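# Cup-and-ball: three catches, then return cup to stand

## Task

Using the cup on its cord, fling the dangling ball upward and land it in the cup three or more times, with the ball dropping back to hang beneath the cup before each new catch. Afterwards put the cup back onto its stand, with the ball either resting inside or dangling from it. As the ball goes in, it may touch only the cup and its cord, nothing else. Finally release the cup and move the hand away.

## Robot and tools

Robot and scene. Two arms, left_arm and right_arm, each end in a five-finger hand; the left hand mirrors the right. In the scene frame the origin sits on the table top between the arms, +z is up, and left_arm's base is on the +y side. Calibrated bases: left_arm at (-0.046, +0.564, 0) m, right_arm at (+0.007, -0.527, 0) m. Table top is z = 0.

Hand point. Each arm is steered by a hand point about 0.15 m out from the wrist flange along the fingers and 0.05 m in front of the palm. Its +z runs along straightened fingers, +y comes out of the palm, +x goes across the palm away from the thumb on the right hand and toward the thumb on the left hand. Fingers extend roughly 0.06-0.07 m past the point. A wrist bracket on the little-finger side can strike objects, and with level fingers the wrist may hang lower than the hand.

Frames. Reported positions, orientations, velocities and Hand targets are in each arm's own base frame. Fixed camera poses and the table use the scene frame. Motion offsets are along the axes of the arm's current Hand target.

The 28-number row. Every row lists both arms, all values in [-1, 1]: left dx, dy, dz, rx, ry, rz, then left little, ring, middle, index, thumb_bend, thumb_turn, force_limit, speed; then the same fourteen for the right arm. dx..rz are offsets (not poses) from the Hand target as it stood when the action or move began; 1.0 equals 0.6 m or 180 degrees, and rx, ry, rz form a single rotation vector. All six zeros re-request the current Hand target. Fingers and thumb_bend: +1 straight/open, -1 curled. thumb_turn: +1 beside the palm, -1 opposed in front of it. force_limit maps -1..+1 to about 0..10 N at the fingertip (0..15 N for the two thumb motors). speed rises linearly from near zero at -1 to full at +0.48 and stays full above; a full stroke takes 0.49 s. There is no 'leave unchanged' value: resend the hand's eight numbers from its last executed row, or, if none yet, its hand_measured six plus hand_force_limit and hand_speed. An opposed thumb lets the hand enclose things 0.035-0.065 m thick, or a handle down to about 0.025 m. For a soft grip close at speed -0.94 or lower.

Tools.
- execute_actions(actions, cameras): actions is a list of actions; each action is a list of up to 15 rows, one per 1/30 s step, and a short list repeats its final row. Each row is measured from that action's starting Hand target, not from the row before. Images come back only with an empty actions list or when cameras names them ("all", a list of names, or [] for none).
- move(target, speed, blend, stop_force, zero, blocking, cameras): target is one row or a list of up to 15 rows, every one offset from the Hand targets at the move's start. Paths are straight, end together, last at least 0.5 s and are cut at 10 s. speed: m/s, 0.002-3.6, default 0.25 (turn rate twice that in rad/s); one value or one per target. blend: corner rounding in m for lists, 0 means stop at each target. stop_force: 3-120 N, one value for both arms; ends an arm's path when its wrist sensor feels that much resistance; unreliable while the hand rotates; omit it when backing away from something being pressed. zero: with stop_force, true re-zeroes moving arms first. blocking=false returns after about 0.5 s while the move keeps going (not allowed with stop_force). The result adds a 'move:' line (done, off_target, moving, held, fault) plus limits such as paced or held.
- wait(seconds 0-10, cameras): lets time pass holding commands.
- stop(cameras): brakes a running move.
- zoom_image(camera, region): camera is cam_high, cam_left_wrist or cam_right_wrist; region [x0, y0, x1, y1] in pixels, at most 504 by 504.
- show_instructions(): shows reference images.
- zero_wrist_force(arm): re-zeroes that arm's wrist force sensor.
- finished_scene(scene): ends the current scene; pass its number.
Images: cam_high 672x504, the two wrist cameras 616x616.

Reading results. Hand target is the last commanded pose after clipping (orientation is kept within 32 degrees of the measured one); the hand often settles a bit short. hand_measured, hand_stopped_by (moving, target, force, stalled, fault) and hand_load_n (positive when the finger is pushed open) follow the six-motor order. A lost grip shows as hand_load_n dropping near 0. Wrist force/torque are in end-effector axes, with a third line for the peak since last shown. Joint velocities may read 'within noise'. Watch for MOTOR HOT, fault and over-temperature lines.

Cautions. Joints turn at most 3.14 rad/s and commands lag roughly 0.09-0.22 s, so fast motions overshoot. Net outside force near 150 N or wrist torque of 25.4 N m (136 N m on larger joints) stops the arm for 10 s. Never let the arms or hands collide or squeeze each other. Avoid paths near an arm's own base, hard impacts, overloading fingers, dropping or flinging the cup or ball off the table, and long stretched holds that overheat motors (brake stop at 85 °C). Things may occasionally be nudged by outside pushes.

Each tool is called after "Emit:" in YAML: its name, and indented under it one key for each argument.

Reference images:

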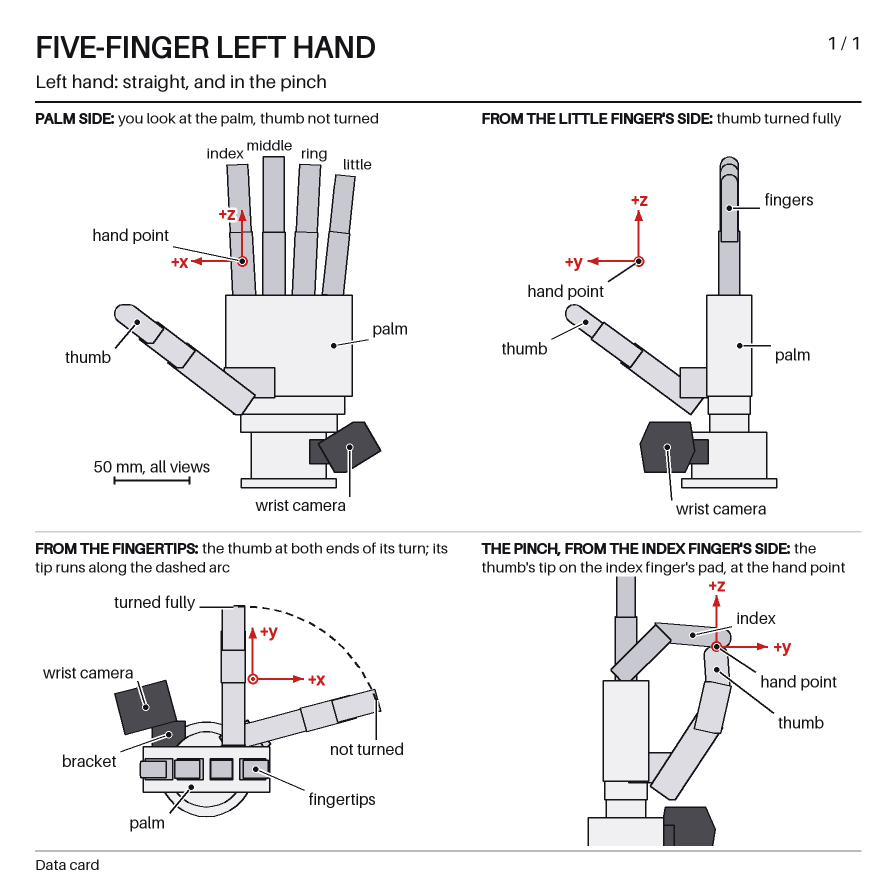

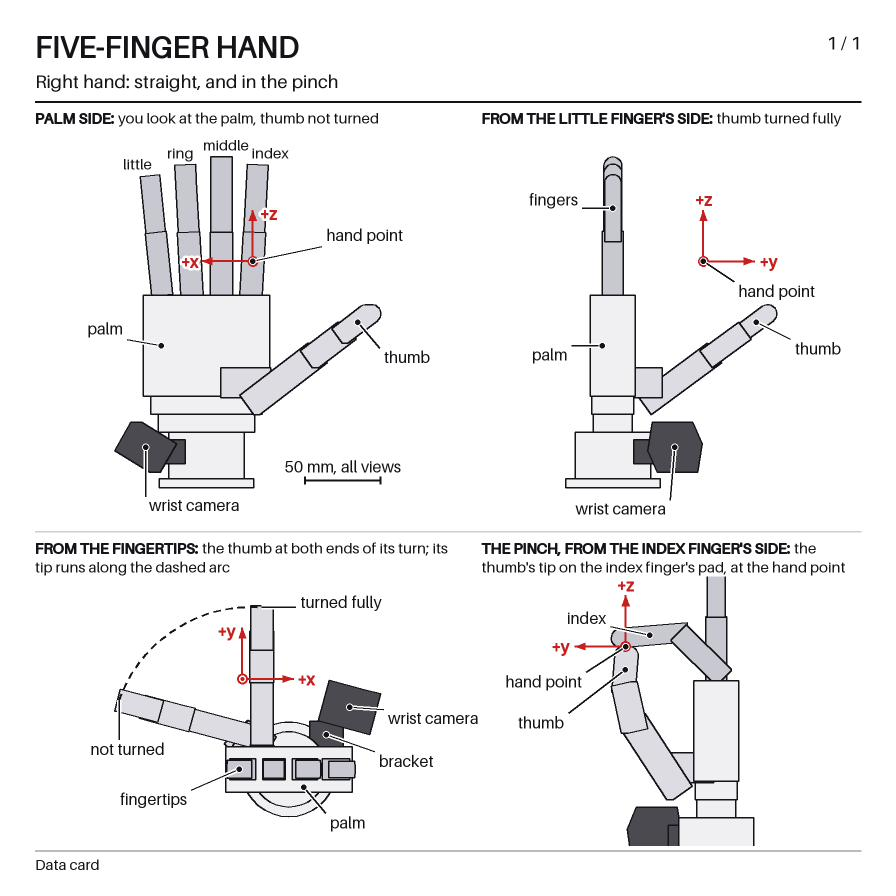

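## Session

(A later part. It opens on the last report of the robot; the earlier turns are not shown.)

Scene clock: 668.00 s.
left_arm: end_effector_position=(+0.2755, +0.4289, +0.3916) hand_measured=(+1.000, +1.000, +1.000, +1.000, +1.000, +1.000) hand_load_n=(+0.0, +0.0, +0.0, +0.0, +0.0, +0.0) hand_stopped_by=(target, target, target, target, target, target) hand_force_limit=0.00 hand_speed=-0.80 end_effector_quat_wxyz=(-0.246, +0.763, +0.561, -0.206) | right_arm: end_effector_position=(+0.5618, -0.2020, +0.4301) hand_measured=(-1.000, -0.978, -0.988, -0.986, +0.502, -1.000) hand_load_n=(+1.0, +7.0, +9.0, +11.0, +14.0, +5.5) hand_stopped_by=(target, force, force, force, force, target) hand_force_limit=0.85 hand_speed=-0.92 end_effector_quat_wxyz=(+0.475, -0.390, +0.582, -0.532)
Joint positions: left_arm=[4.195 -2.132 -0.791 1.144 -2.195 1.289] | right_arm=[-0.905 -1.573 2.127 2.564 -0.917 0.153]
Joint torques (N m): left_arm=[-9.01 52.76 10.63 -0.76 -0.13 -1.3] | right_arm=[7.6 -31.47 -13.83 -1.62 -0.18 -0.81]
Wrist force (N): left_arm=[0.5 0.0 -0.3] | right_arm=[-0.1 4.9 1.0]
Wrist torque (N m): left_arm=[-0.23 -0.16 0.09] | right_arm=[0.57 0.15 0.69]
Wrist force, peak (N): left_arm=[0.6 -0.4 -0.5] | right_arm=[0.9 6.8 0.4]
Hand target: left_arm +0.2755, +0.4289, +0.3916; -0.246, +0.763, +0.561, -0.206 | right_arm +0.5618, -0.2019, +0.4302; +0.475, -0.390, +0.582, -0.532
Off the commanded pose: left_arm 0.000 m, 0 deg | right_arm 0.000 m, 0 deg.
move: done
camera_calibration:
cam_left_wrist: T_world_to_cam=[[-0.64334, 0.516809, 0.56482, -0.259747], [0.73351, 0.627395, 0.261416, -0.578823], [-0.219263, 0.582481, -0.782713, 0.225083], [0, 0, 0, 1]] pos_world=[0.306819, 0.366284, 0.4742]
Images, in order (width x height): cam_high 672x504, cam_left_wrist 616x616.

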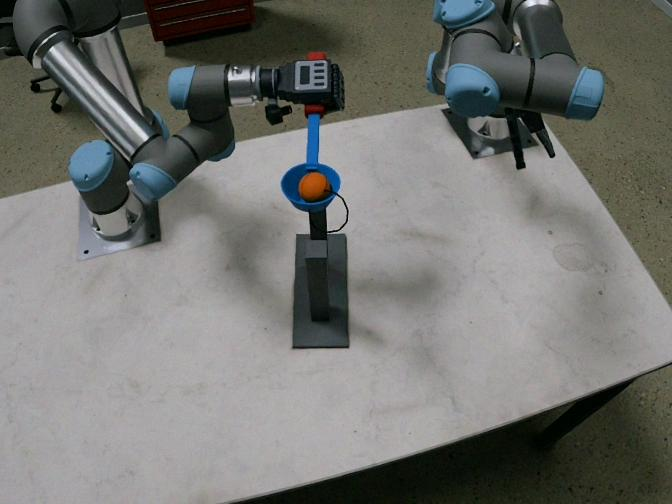

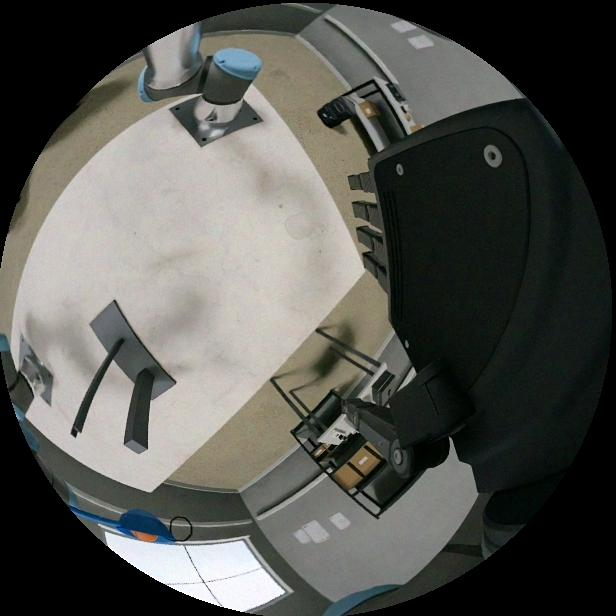

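Emit:
zoom_image:
  camera: "cam_left_wrist"
  region: [50, 440, 210, 600]

Emit:
zoom_image:
  camera: "cam_left_wrist"
  region: [20, 400, 180, 560]

Scaled by 3.150 from the camera's 616x616 image, which has a finer 880x880 frame.

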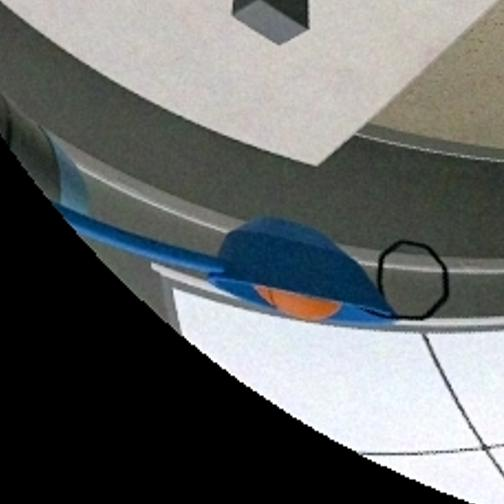

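Scaled by 3.150 from the camera's 616x616 image, which has a finer 880x880 frame.

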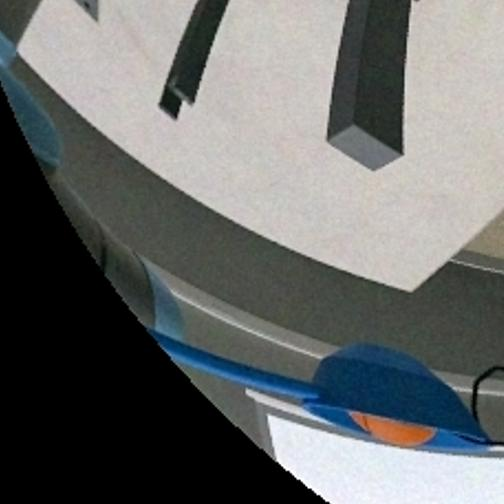

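Emit:
move:
  target: [-0.03,0,0,0,0,0,1,1,1,1,1,1,0,-0.8,0.0195,0.1402,-0.0025,0,0,0,-1,-1,-1,-1,-1,-1,0.85,-0.92]
  speed: 0.08
  cameras: ["cam_high", "cam_left_wrist"]

Emit:
zoom_image:
  camera: "cam_high"
  region: [260, 90, 380, 210]

Emit:
zoom_image:
  camera: "cam_high"
  region: [260, 160, 380, 280]

Emit:
zoom_image:
  camera: "cam_left_wrist"
  region: [40, 400, 200, 560]

Scene clock: 689.50 s.
left_arm: end_effector_position=(+0.2704, +0.4116, +0.3923) hand_measured=(+1.000, +1.000, +1.000, +1.000, +1.000, +1.000) hand_load_n=(+0.0, +0.0, +0.0, +0.0, +0.0, +0.0) hand_stopped_by=(target, target, target, target, target, target) hand_force_limit=0.00 hand_speed=-0.80 end_effector_quat_wxyz=(-0.246, +0.763, +0.561, -0.206) | right_arm: end_effector_position=(+0.5619, -0.2019, +0.3452) hand_measured=(-1.000, -0.978, -0.988, -0.986, +0.502, -1.000) hand_load_n=(+1.0, +7.0, +9.0, +11.0, +13.5, +5.5) hand_stopped_by=(target, force, force, force, force, target) hand_force_limit=0.85 hand_speed=-0.92 end_effector_quat_wxyz=(+0.475, -0.390, +0.582, -0.532)
Joint positions: left_arm=[4.186 -2.08 -0.871 1.167 -2.193 1.279] | right_arm=[-0.904 -1.418 2.237 2.3 -0.918 0.153]
Joint torques (N m): left_arm=[-3.39 32.02 30.36 -4.01 -0.04 0.51] | right_arm=[3.65 -31.78 -25.05 -1.6 -0.78 1.92]
Wrist force (N): left_arm=[0.6 -0.1 -0.5] | right_arm=[0.3 4.2 0.7]
Wrist torque (N m): left_arm=[-0.23 -0.17 0.26] | right_arm=[0.55 0.07 0.69]
Wrist force, peak (N): left_arm=[0.6 -0.3 -0.5] | right_arm=[0.8 5.9 0.7]
Hand target: left_arm +0.2704, +0.4116, +0.3923; -0.246, +0.763, +0.561, -0.206 | right_arm +0.5619, -0.2019, +0.3452; +0.475, -0.390, +0.582, -0.532
Off the commanded pose: left_arm 0.000 m, 0 deg | right_arm 0.000 m, 0 deg.
move: done
camera_calibration:
cam_left_wrist: T_world_to_cam=[[-0.643398, 0.516636, 0.564912, -0.254558], [0.733462, 0.627372, 0.261607, -0.56457], [-0.219254, 0.582659, -0.782583, 0.234483], [0, 0, 0, 1]] pos_world=[0.301719, 0.349086, 0.475]
Images, in order (width x height): cam_high 672x504, cam_left_wrist 616x616.

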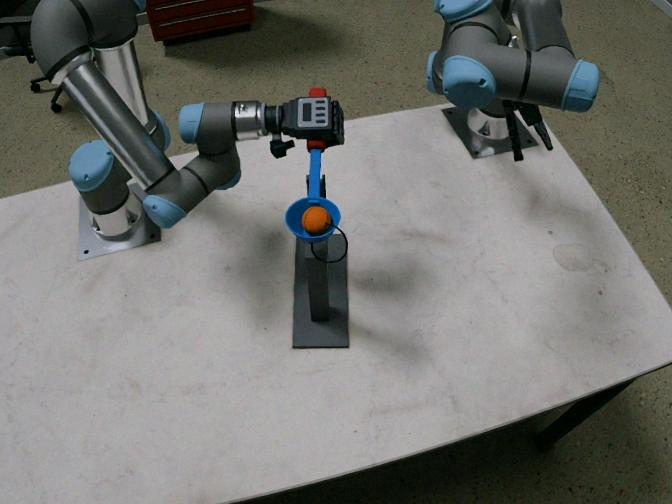

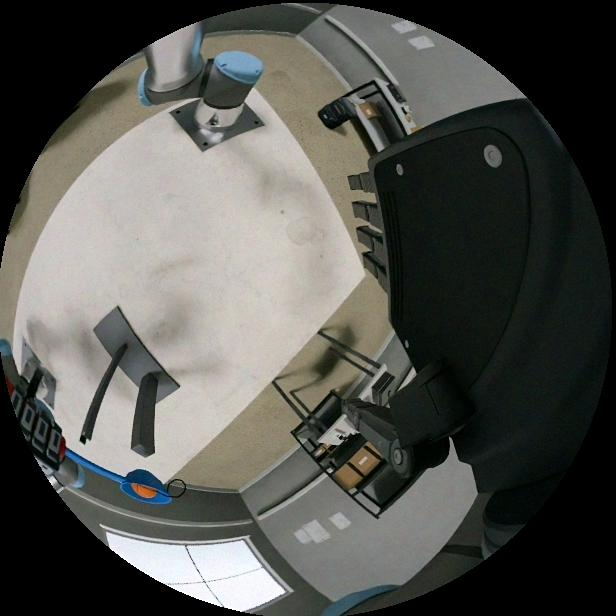

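Scaled by 4.200 from the camera's 672x504 image, which has a finer 960x720 frame.

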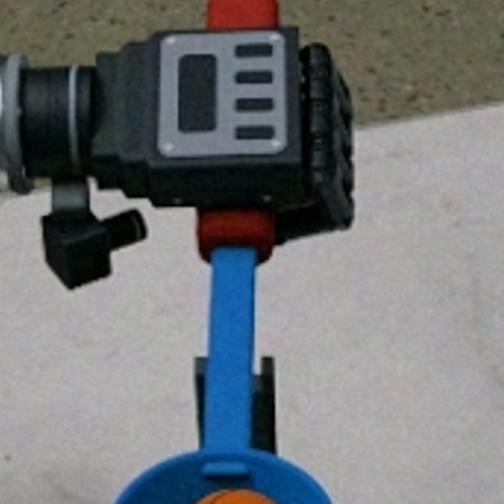

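Scaled by 4.200 from the camera's 672x504 image, which has a finer 960x720 frame.

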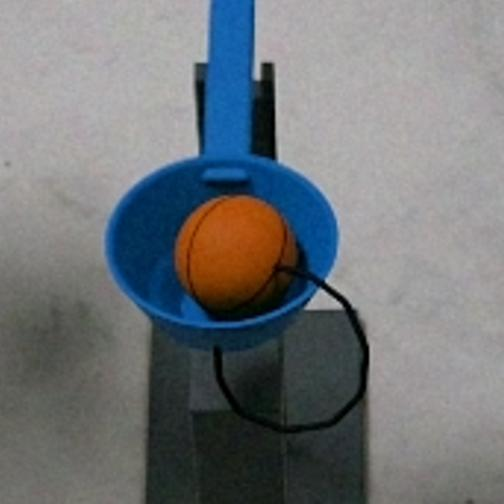

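Scaled by 3.150 from the camera's 616x616 image, which has a finer 880x880 frame.

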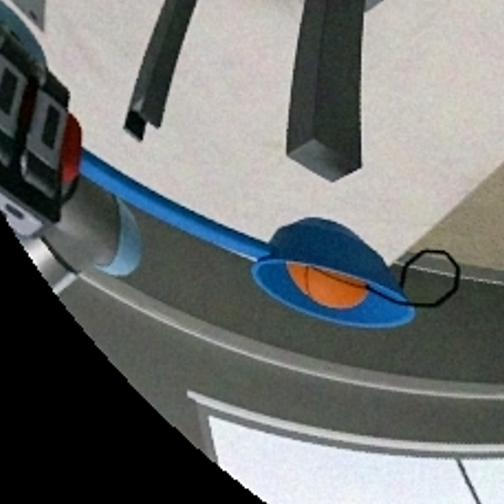

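Emit:
move:
  target: [0,0,0,0,0,0,1,1,1,1,1,1,0,-0.8,-0.0002,0,-0.0025,0.0006,-0.0047,0.0226,-1,-1,-1,-1,-1,-1,0.85,-0.92]
  speed: 0.05
  cameras: ["cam_high", "cam_left_wrist"]

Emit:
zoom_image:
  camera: "cam_high"
  region: [260, 90, 380, 210]

Emit:
zoom_image:
  camera: "cam_high"
  region: [260, 160, 380, 280]

Emit:
zoom_image:
  camera: "cam_left_wrist"
  region: [40, 400, 200, 560]

Scene clock: 705.90 s.
left_arm: end_effector_position=(+0.2704, +0.4116, +0.3923) hand_measured=(+1.000, +1.000, +1.000, +1.000, +1.000, +1.000) hand_load_n=(+0.0, +0.0, +0.0, +0.0, +0.0, +0.0) hand_stopped_by=(target, target, target, target, target, target) hand_force_limit=0.00 hand_speed=-0.80 end_effector_quat_wxyz=(-0.246, +0.763, +0.561, -0.206) | right_arm: end_effector_position=(+0.5604, -0.2015, +0.3452) hand_measured=(-1.000, -0.978, -0.988, -0.986, +0.502, -1.000) hand_load_n=(+0.5, +7.0, +9.5, +10.5, +14.0, +5.0) hand_stopped_by=(target, force, force, force, force, target) hand_force_limit=0.85 hand_speed=-0.92 end_effector_quat_wxyz=(+0.499, -0.373, +0.591, -0.513) end_effector_velocity=(+0.000, +0.000, +0.000) end_effector_angular_velocity=(-0.004, +0.002, -0.002)
Joint positions: left_arm=[4.186 -2.081 -0.871 1.167 -2.193 1.28] | right_arm=[-0.924 -1.406 2.236 2.281 -0.884 0.228]
Joint velocities: left_arm=[within noise] | right_arm=[0.001 0 0 0.001 -0.002 -0.005]
Joint torques (N m): left_arm=[10.89 31.73 29.11 -4.73 -1.87 1.69] | right_arm=[7.34 -22.84 -24.48 -1.02 -1.85 -2.7]
Wrist force (N): left_arm=[0.4 -0.3 -0.3] | right_arm=[0.5 4.0 0.7]
Wrist torque (N m): left_arm=[-0.27 -0.14 0.25] | right_arm=[0.56 0.05 0.69]
Wrist force, peak (N): left_arm=[0.6 -0.4 -0.4] | right_arm=[0.7 5.5 0.7]
Hand target: left_arm +0.2704, +0.4116, +0.3923; -0.246, +0.763, +0.561, -0.206 | right_arm +0.5605, -0.2014, +0.3452; +0.499, -0.373, +0.591, -0.513
Off the commanded pose: left_arm 0.000 m, 0 deg | right_arm 0.000 m, 0 deg.
move: done
camera_calibration:
cam_left_wrist: T_world_to_cam=[[-0.64334, 0.516809, 0.56482, -0.254535], [0.73351, 0.627395, 0.261416, -0.564474], [-0.219263, 0.582481, -0.782713, 0.234531], [0, 0, 0, 1]] pos_world=[0.301719, 0.349084, 0.4749]
Images, in order (width x height): cam_high 672x504, cam_left_wrist 616x616.

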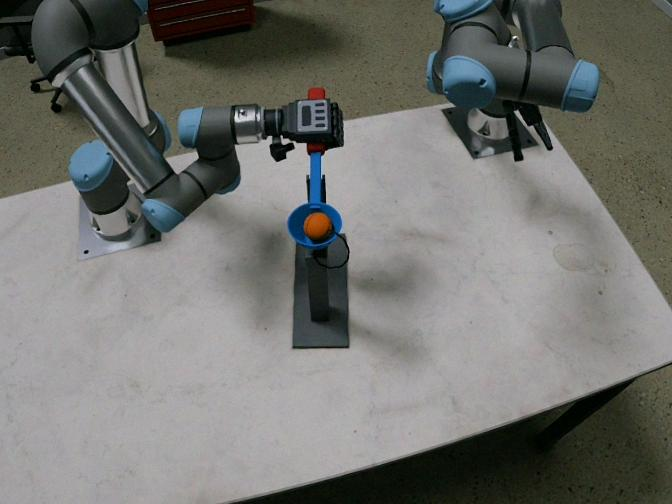

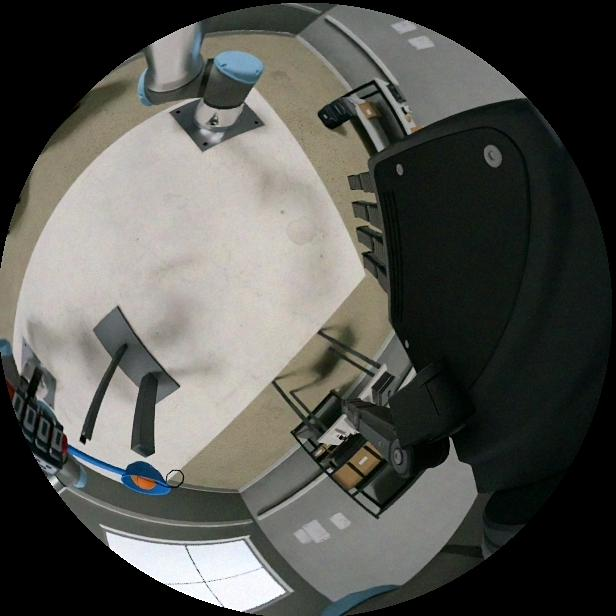

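Scaled by 4.200 from the camera's 672x504 image, which has a finer 960x720 frame.

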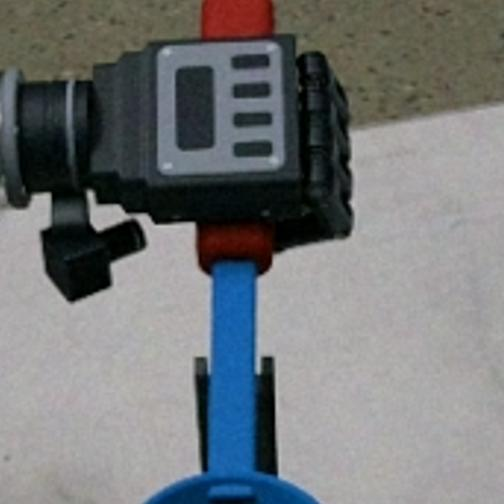

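Scaled by 4.200 from the camera's 672x504 image, which has a finer 960x720 frame.

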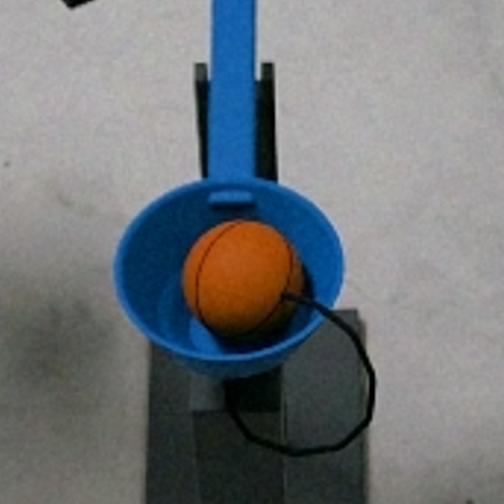

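Scaled by 3.150 from the camera's 616x616 image, which has a finer 880x880 frame.

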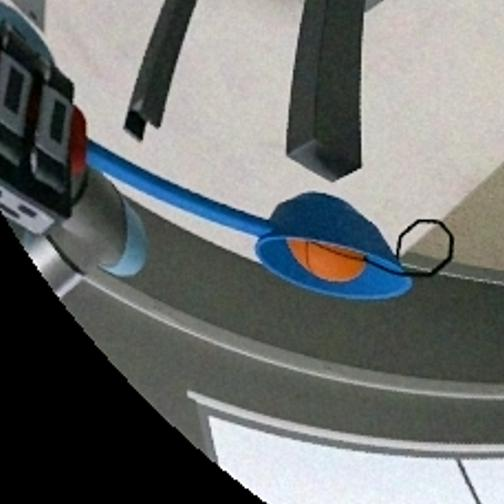

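Emit:
move:
  target: [0,0,0,0,0,0,1,1,1,1,1,1,0,-0.8,0.0074,0.0359,-0.0024,0,0,0,-1,-1,-1,-1,-1,-1,0.85,-0.92]
  speed: 0.02
  stop_force: 5
  cameras: ["cam_high", "cam_left_wrist"]

Emit:
zoom_image:
  camera: "cam_high"
  region: [270, 120, 360, 210]

Emit:
zoom_image:
  camera: "cam_high"
  region: [260, 160, 380, 280]

Emit:
zoom_image:
  camera: "cam_left_wrist"
  region: [40, 400, 200, 560]

Scene clock: 720.77 s.
left_arm: end_effector_position=(+0.2704, +0.4116, +0.3923) hand_measured=(+1.000, +1.000, +1.000, +1.000, +1.000, +1.000) hand_load_n=(+0.0, +0.0, +0.0, +0.0, +0.0, +0.0) hand_stopped_by=(target, target, target, target, target, target) hand_force_limit=0.00 hand_speed=-0.80 end_effector_quat_wxyz=(-0.246, +0.763, +0.561, -0.206) | right_arm: end_effector_position=(+0.5596, -0.2011, +0.3232) hand_measured=(-1.000, -0.978, -0.988, -0.986, +0.502, -1.000) hand_load_n=(+0.5, +7.0, +9.0, +10.5, +13.5, +5.0) hand_stopped_by=(target, force, force, force, force, target) hand_force_limit=0.85 hand_speed=-0.92 end_effector_quat_wxyz=(+0.499, -0.373, +0.591, -0.513)
Joint positions: left_arm=[4.186 -2.081 -0.871 1.167 -2.193 1.28] | right_arm=[-0.925 -1.357 2.259 2.21 -0.883 0.228]
Joint torques (N m): left_arm=[10.6 31.71 28.86 -4.74 -1.1 1.07] | right_arm=[-4.35 -34.87 -23.75 -0.43 1.48 1.78]
Wrist force (N): left_arm=[0.5 -0.2 -0.2] | right_arm=[0.7 5.1 0.7]
Wrist torque (N m): left_arm=[-0.27 -0.14 0.25] | right_arm=[0.59 0.05 0.72]
Wrist force, peak (N): left_arm=[0.6 -0.4 -0.5] | right_arm=[0.7 5.3 1.0]
Hand target: left_arm +0.2704, +0.4116, +0.3923; -0.246, +0.763, +0.561, -0.206 | right_arm +0.5596, -0.2011, +0.3232; +0.499, -0.373, +0.591, -0.513
Off the commanded pose: left_arm 0.000 m, 0 deg | right_arm 0.000 m, 0 deg.
move: done
camera_calibration:
cam_left_wrist: T_world_to_cam=[[-0.64334, 0.516809, 0.56482, -0.254535], [0.73351, 0.627395, 0.261416, -0.564474], [-0.219263, 0.582481, -0.782713, 0.234531], [0, 0, 0, 1]] pos_world=[0.301719, 0.349084, 0.4749]
Images, in order (width x height): cam_high 672x504, cam_left_wrist 616x616.

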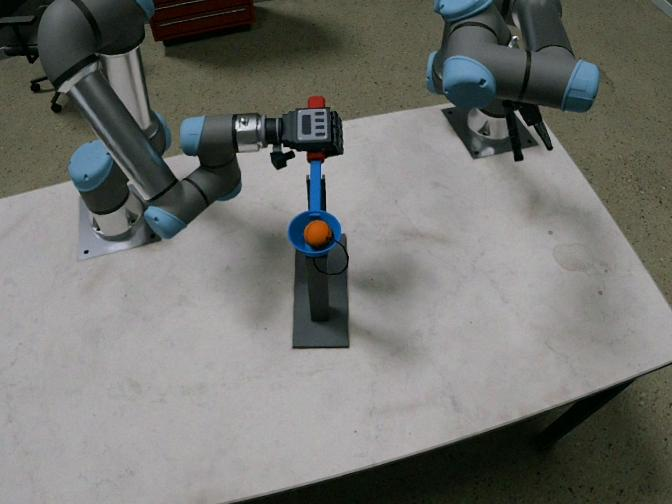

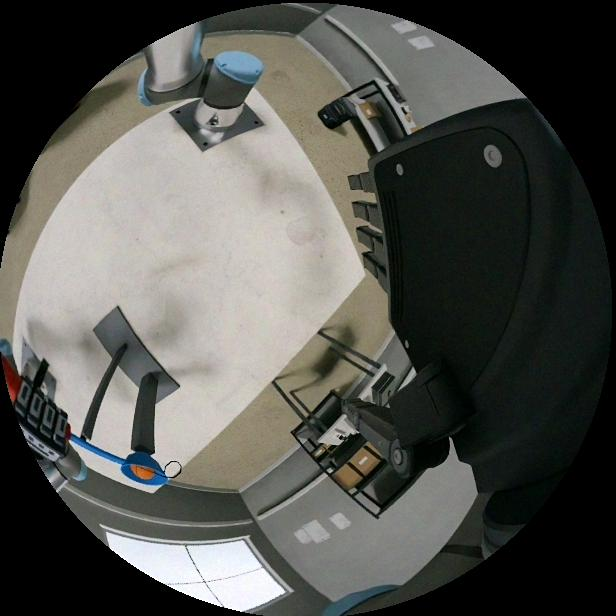

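Scaled by 5.600 from the camera's 672x504 image, which has a finer 960x720 frame.

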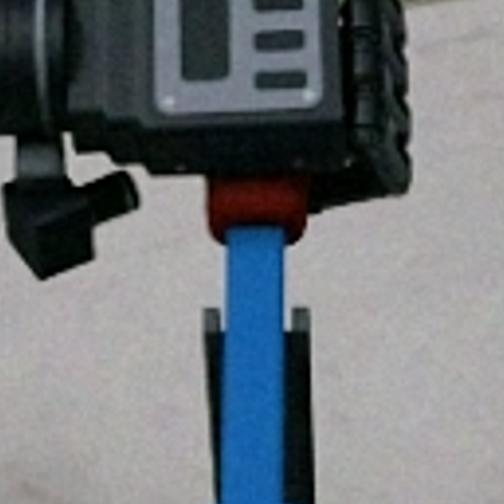

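Scaled by 4.200 from the camera's 672x504 image, which has a finer 960x720 frame.

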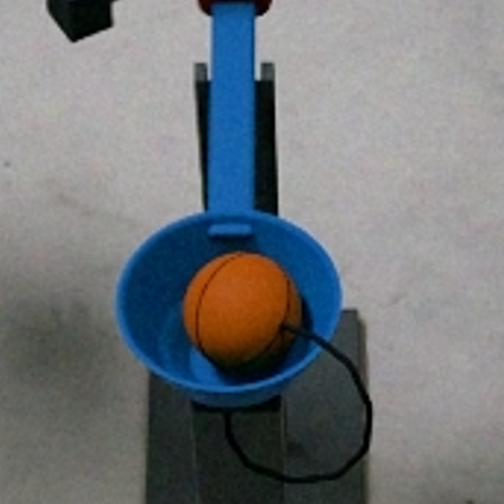

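Scaled by 3.150 from the camera's 616x616 image, which has a finer 880x880 frame.

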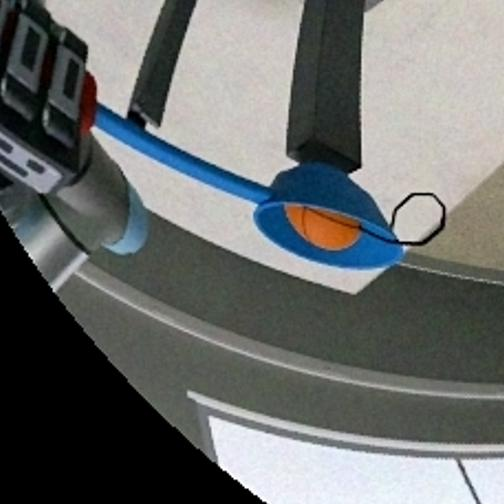

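Emit:
move:
  target: [0,0,0,0,0,0,1,1,1,1,1,1,0,-0.8,0.0041,0.0196,-0.0005,0,0,0,-1,-1,-1,-1,-1,-1,0.85,-0.92]
  speed: 0.008
  stop_force: 3.5
  cameras: ["cam_high", "cam_left_wrist"]

Emit:
zoom_image:
  camera: "cam_high"
  region: [270, 120, 360, 210]

Emit:
zoom_image:
  camera: "cam_high"
  region: [260, 160, 380, 280]

Emit:
zoom_image:
  camera: "cam_left_wrist"
  region: [40, 400, 200, 560]

Scene clock: 727.27 s.
left_arm: end_effector_position=(+0.2704, +0.4116, +0.3923) hand_measured=(+1.000, +1.000, +1.000, +1.000, +1.000, +1.000) hand_load_n=(+0.0, +0.0, +0.0, +0.0, +0.0, -0.5) hand_stopped_by=(target, target, target, target, target, target) hand_force_limit=0.00 hand_speed=-0.80 end_effector_quat_wxyz=(-0.246, +0.763, +0.561, -0.206) | right_arm: end_effector_position=(+0.5596, -0.2010, +0.3124) hand_measured=(-1.000, -0.978, -0.988, -0.986, +0.502, -1.000) hand_load_n=(+0.5, +6.0, +9.0, +11.0, +14.0, +4.5) hand_stopped_by=(target, force, force, force, force, target) hand_force_limit=0.85 hand_speed=-0.92 end_effector_quat_wxyz=(+0.499, -0.373, +0.591, -0.513)
Joint positions: left_arm=[4.186 -2.081 -0.871 1.167 -2.193 1.28] | right_arm=[-0.925 -1.331 2.268 2.175 -0.883 0.228]
Joint torques (N m): left_arm=[10.64 31.51 29.37 -4.63 -0.8 0.83] | right_arm=[6.67 -34.74 -22.14 -1.77 -1.53 -0.33]
Wrist force (N): left_arm=[0.4 0.0 -0.4] | right_arm=[0.8 1.6 0.6]
Wrist torque (N m): left_arm=[-0.22 -0.15 0.24] | right_arm=[0.35 0.04 0.07]
Wrist force, peak (N): left_arm=[0.8 -0.4 -0.3] | right_arm=[0.7 5.3 1.0]
Hand target: left_arm +0.2704, +0.4116, +0.3923; -0.246, +0.763, +0.561, -0.206 | right_arm +0.5596, -0.2010, +0.3124; +0.499, -0.373, +0.591, -0.513 (not the last commanded pose)
Off the commanded pose: left_arm 0.000 m, 0 deg | right_arm 0.001 m, 0 deg.
move: contact (right_arm)
camera_calibration:
cam_left_wrist: T_world_to_cam=[[-0.64334, 0.516809, 0.56482, -0.254535], [0.73351, 0.627395, 0.261416, -0.564474], [-0.219263, 0.582481, -0.782713, 0.234531], [0, 0, 0, 1]] pos_world=[0.301719, 0.349084, 0.4749]
Images, in order (width x height): cam_high 672x504, cam_left_wrist 616x616.

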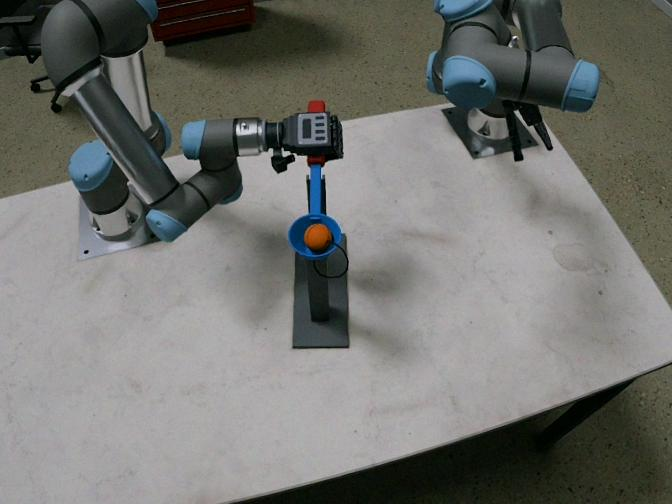

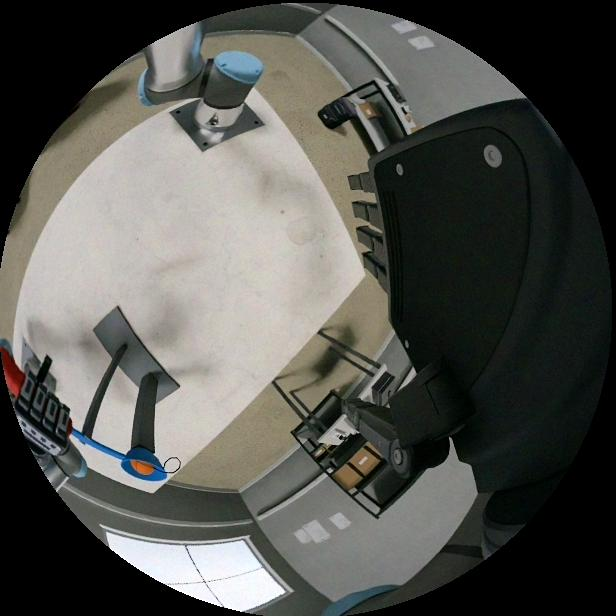

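Scaled by 5.600 from the camera's 672x504 image, which has a finer 960x720 frame.

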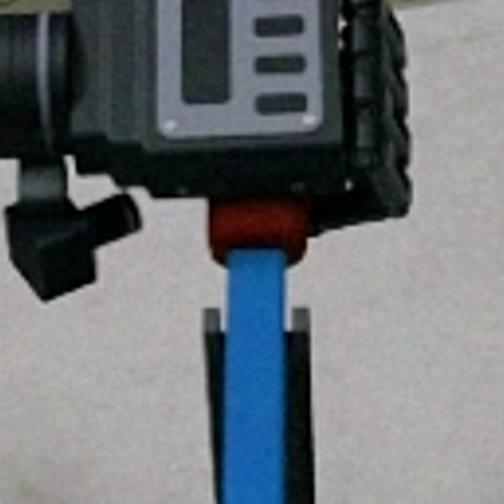

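Scaled by 4.200 from the camera's 672x504 image, which has a finer 960x720 frame.

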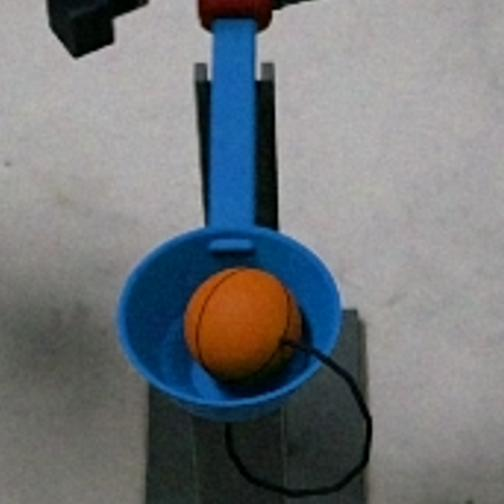

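Scaled by 3.150 from the camera's 616x616 image, which has a finer 880x880 frame.

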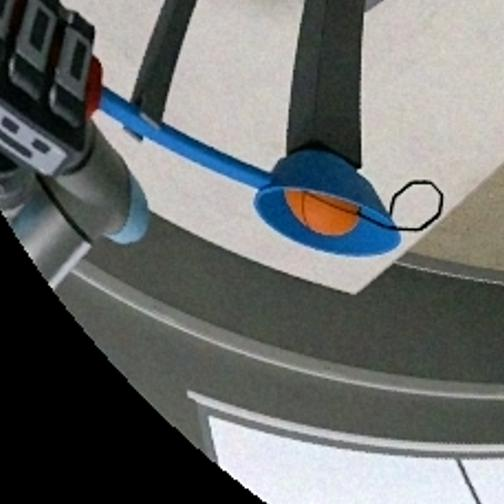

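Emit:
move:
  target: [0,0,0,0,0,0,1,1,1,1,1,1,0,-0.8,0,0,0,0,0,0,-0.8,-0.8,-0.75,-0.8,0.65,-1,0.5,-0.85]
  speed: 0.02
  cameras: ["cam_high", "cam_left_wrist"]

Emit:
zoom_image:
  camera: "cam_high"
  region: [260, 90, 380, 210]

Emit:
zoom_image:
  camera: "cam_left_wrist"
  region: [0, 340, 180, 520]

Scene clock: 734.60 s.
left_arm: end_effector_position=(+0.2704, +0.4116, +0.3923) hand_measured=(+1.000, +1.000, +1.000, +1.000, +1.000, +1.000) hand_load_n=(+0.0, +0.0, -0.5, +0.0, +0.0, +0.0) hand_stopped_by=(target, target, target, target, target, target) hand_force_limit=0.00 hand_speed=-0.80 end_effector_quat_wxyz=(-0.246, +0.763, +0.561, -0.206) | right_arm: end_effector_position=(+0.5596, -0.2010, +0.3124) hand_measured=(-0.800, -0.800, -0.750, -0.800, +0.650, -1.000) hand_load_n=(+0.0, +0.0, +0.0, +0.0, +2.0, +0.5) hand_stopped_by=(target, target, target, target, target, target) hand_force_limit=0.50 hand_speed=-0.85 end_effector_quat_wxyz=(+0.499, -0.373, +0.591, -0.513)
Joint positions: left_arm=[4.186 -2.081 -0.871 1.167 -2.193 1.28] | right_arm=[-0.925 -1.331 2.268 2.175 -0.883 0.228]
Joint torques (N m): left_arm=[10.14 32.1 28.23 -4.69 -0.55 0.55] | right_arm=[5.52 -34.14 -21.48 -2.01 -1.09 -0.45]
Wrist force (N): left_arm=[0.4 -0.2 -0.2] | right_arm=[0.2 2.5 0.6]
Wrist torque (N m): left_arm=[-0.27 -0.13 0.24] | right_arm=[0.37 0.07 0.26]
Wrist force, peak (N): left_arm=[0.6 -0.3 -0.3] | right_arm=[-0.5 3.3 0.6]
Hand target: left_arm +0.2704, +0.4116, +0.3923; -0.246, +0.763, +0.561, -0.206 | right_arm +0.5596, -0.2010, +0.3124; +0.499, -0.373, +0.591, -0.513
Off the commanded pose: left_arm 0.000 m, 0 deg | right_arm 0.000 m, 0 deg.
move: done
camera_calibration:
cam_left_wrist: T_world_to_cam=[[-0.64334, 0.516809, 0.56482, -0.254535], [0.73351, 0.627395, 0.261416, -0.564474], [-0.219263, 0.582481, -0.782713, 0.234531], [0, 0, 0, 1]] pos_world=[0.301719, 0.349084, 0.4749]
Images, in order (width x height): cam_high 672x504, cam_left_wrist 616x616.

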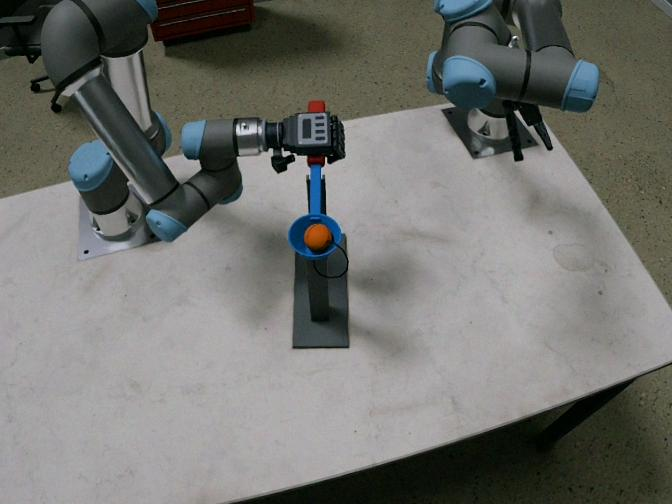

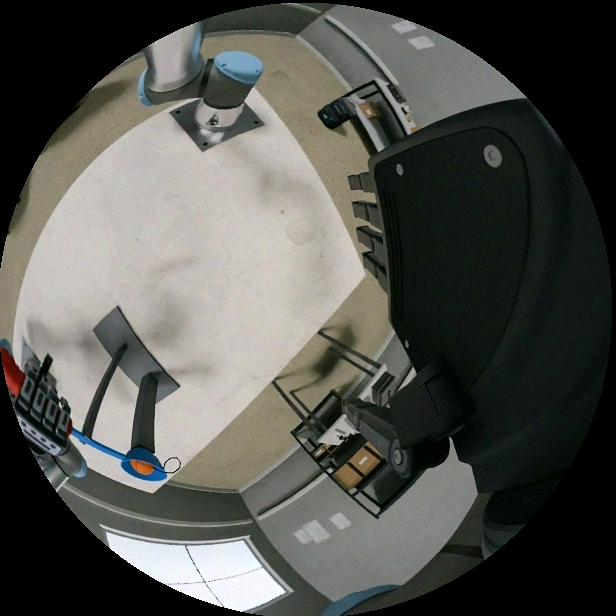

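Scaled by 4.200 from the camera's 672x504 image, which has a finer 960x720 frame.

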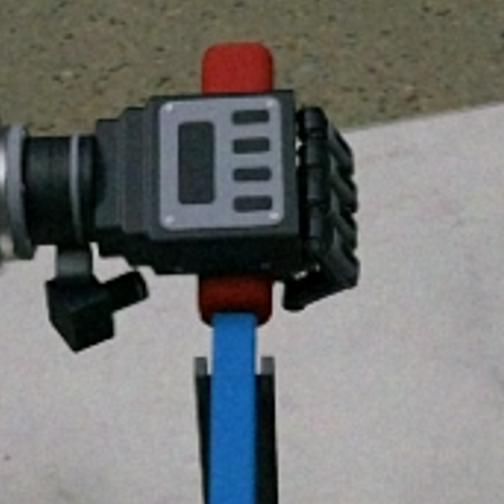

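Scaled by 2.800 from the camera's 616x616 image, which has a finer 880x880 frame.

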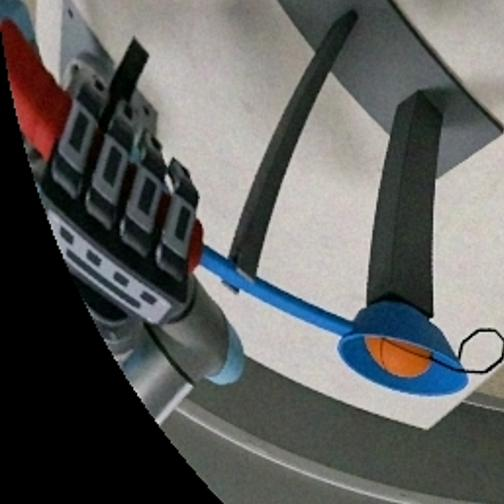

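Emit:
move:
  target: [0,0,0,0,0,0,1,1,1,1,1,1,0,-0.8,0,0,0,0,0,0,1,1,1,1,1,-1,0.5,-0.75]
  speed: 0.02
  cameras: ["cam_high", "cam_left_wrist"]

Emit:
zoom_image:
  camera: "cam_high"
  region: [260, 90, 380, 210]

Emit:
zoom_image:
  camera: "cam_high"
  region: [260, 160, 380, 280]

Emit:
zoom_image:
  camera: "cam_left_wrist"
  region: [0, 340, 180, 520]

Scene clock: 740.33 s.
left_arm: end_effector_position=(+0.2704, +0.4116, +0.3923) hand_measured=(+1.000, +1.000, +1.000, +1.000, +1.000, +1.000) hand_load_n=(+0.0, +0.0, +0.0, +0.0, +0.0, +0.0) hand_stopped_by=(target, target, target, target, target, target) hand_force_limit=0.00 hand_speed=-0.80 end_effector_quat_wxyz=(-0.246, +0.763, +0.561, -0.206) | right_arm: end_effector_position=(+0.5596, -0.2010, +0.3124) hand_measured=(+1.000, +1.000, +1.000, +1.000, +1.000, -1.000) hand_load_n=(+0.0, +0.0, +0.0, +0.0, +0.0, +0.0) hand_stopped_by=(target, target, target, target, target, target) hand_force_limit=0.50 hand_speed=-0.75 end_effector_quat_wxyz=(+0.499, -0.373, +0.591, -0.513)
Joint positions: left_arm=[4.186 -2.081 -0.871 1.167 -2.193 1.28] | right_arm=[-0.925 -1.331 2.268 2.175 -0.883 0.228]
Joint torques (N m): left_arm=[10.52 31.87 29.09 -4.51 -0.31 0.33] | right_arm=[3.09 -32.98 -20.43 -2.03 -0.69 -0.45]
Wrist force (N): left_arm=[0.3 -0.3 -0.1] | right_arm=[-0.2 0.8 0.8]
Wrist torque (N m): left_arm=[-0.29 -0.12 0.25] | right_arm=[0.28 0.10 0.17]
Wrist force, peak (N): left_arm=[0.6 -0.5 -0.3] | right_arm=[-0.4 3.1 0.6]
Hand target: left_arm +0.2704, +0.4116, +0.3923; -0.246, +0.763, +0.561, -0.206 | right_arm +0.5596, -0.2010, +0.3124; +0.499, -0.373, +0.591, -0.513
Off the commanded pose: left_arm 0.000 m, 0 deg | right_arm 0.000 m, 0 deg.
move: done
camera_calibration:
cam_left_wrist: T_world_to_cam=[[-0.64334, 0.516809, 0.56482, -0.254535], [0.73351, 0.627395, 0.261416, -0.564474], [-0.219263, 0.582481, -0.782713, 0.234531], [0, 0, 0, 1]] pos_world=[0.301719, 0.349084, 0.4749]
Images, in order (width x height): cam_high 672x504, cam_left_wrist 616x616.

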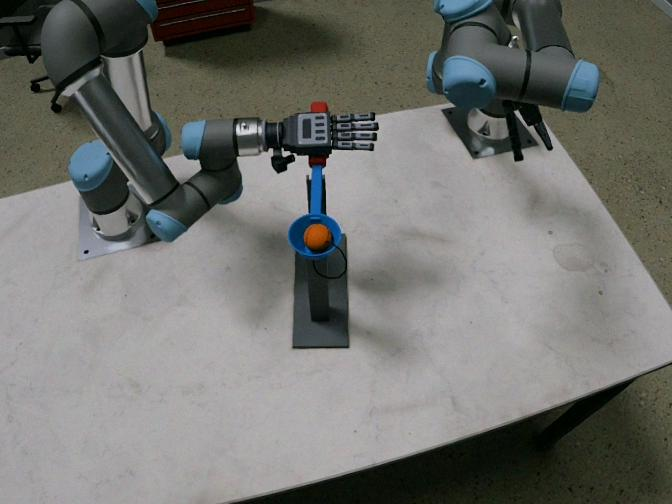

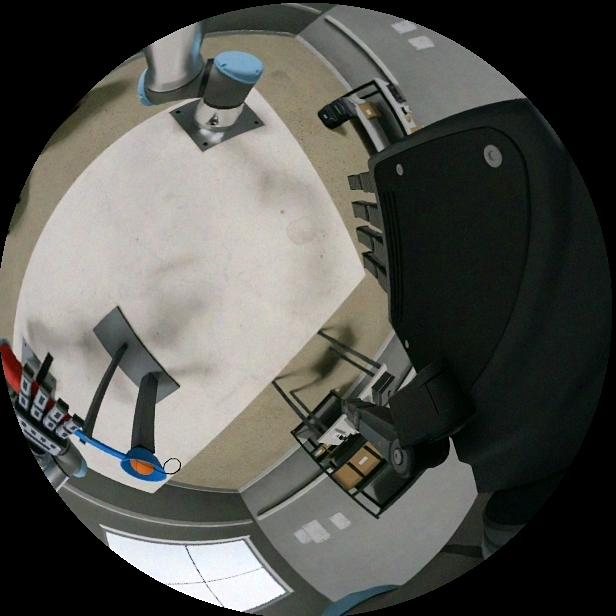

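Scaled by 4.200 from the camera's 672x504 image, which has a finer 960x720 frame.

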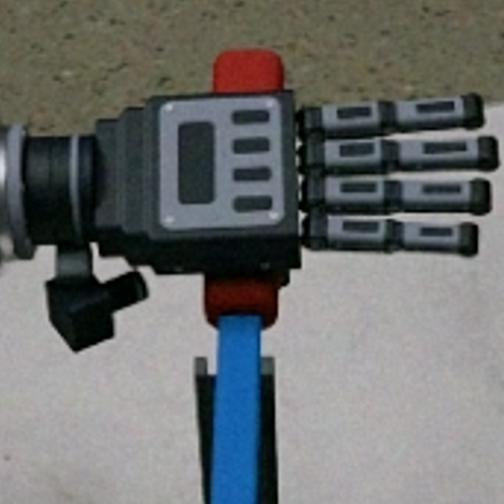

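Scaled by 4.200 from the camera's 672x504 image, which has a finer 960x720 frame.

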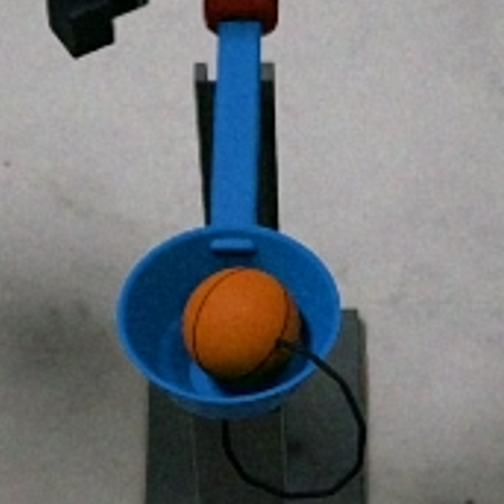

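Scaled by 2.800 from the camera's 616x616 image, which has a finer 880x880 frame.

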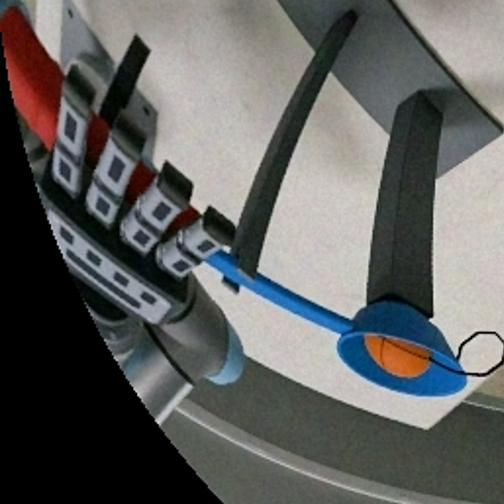

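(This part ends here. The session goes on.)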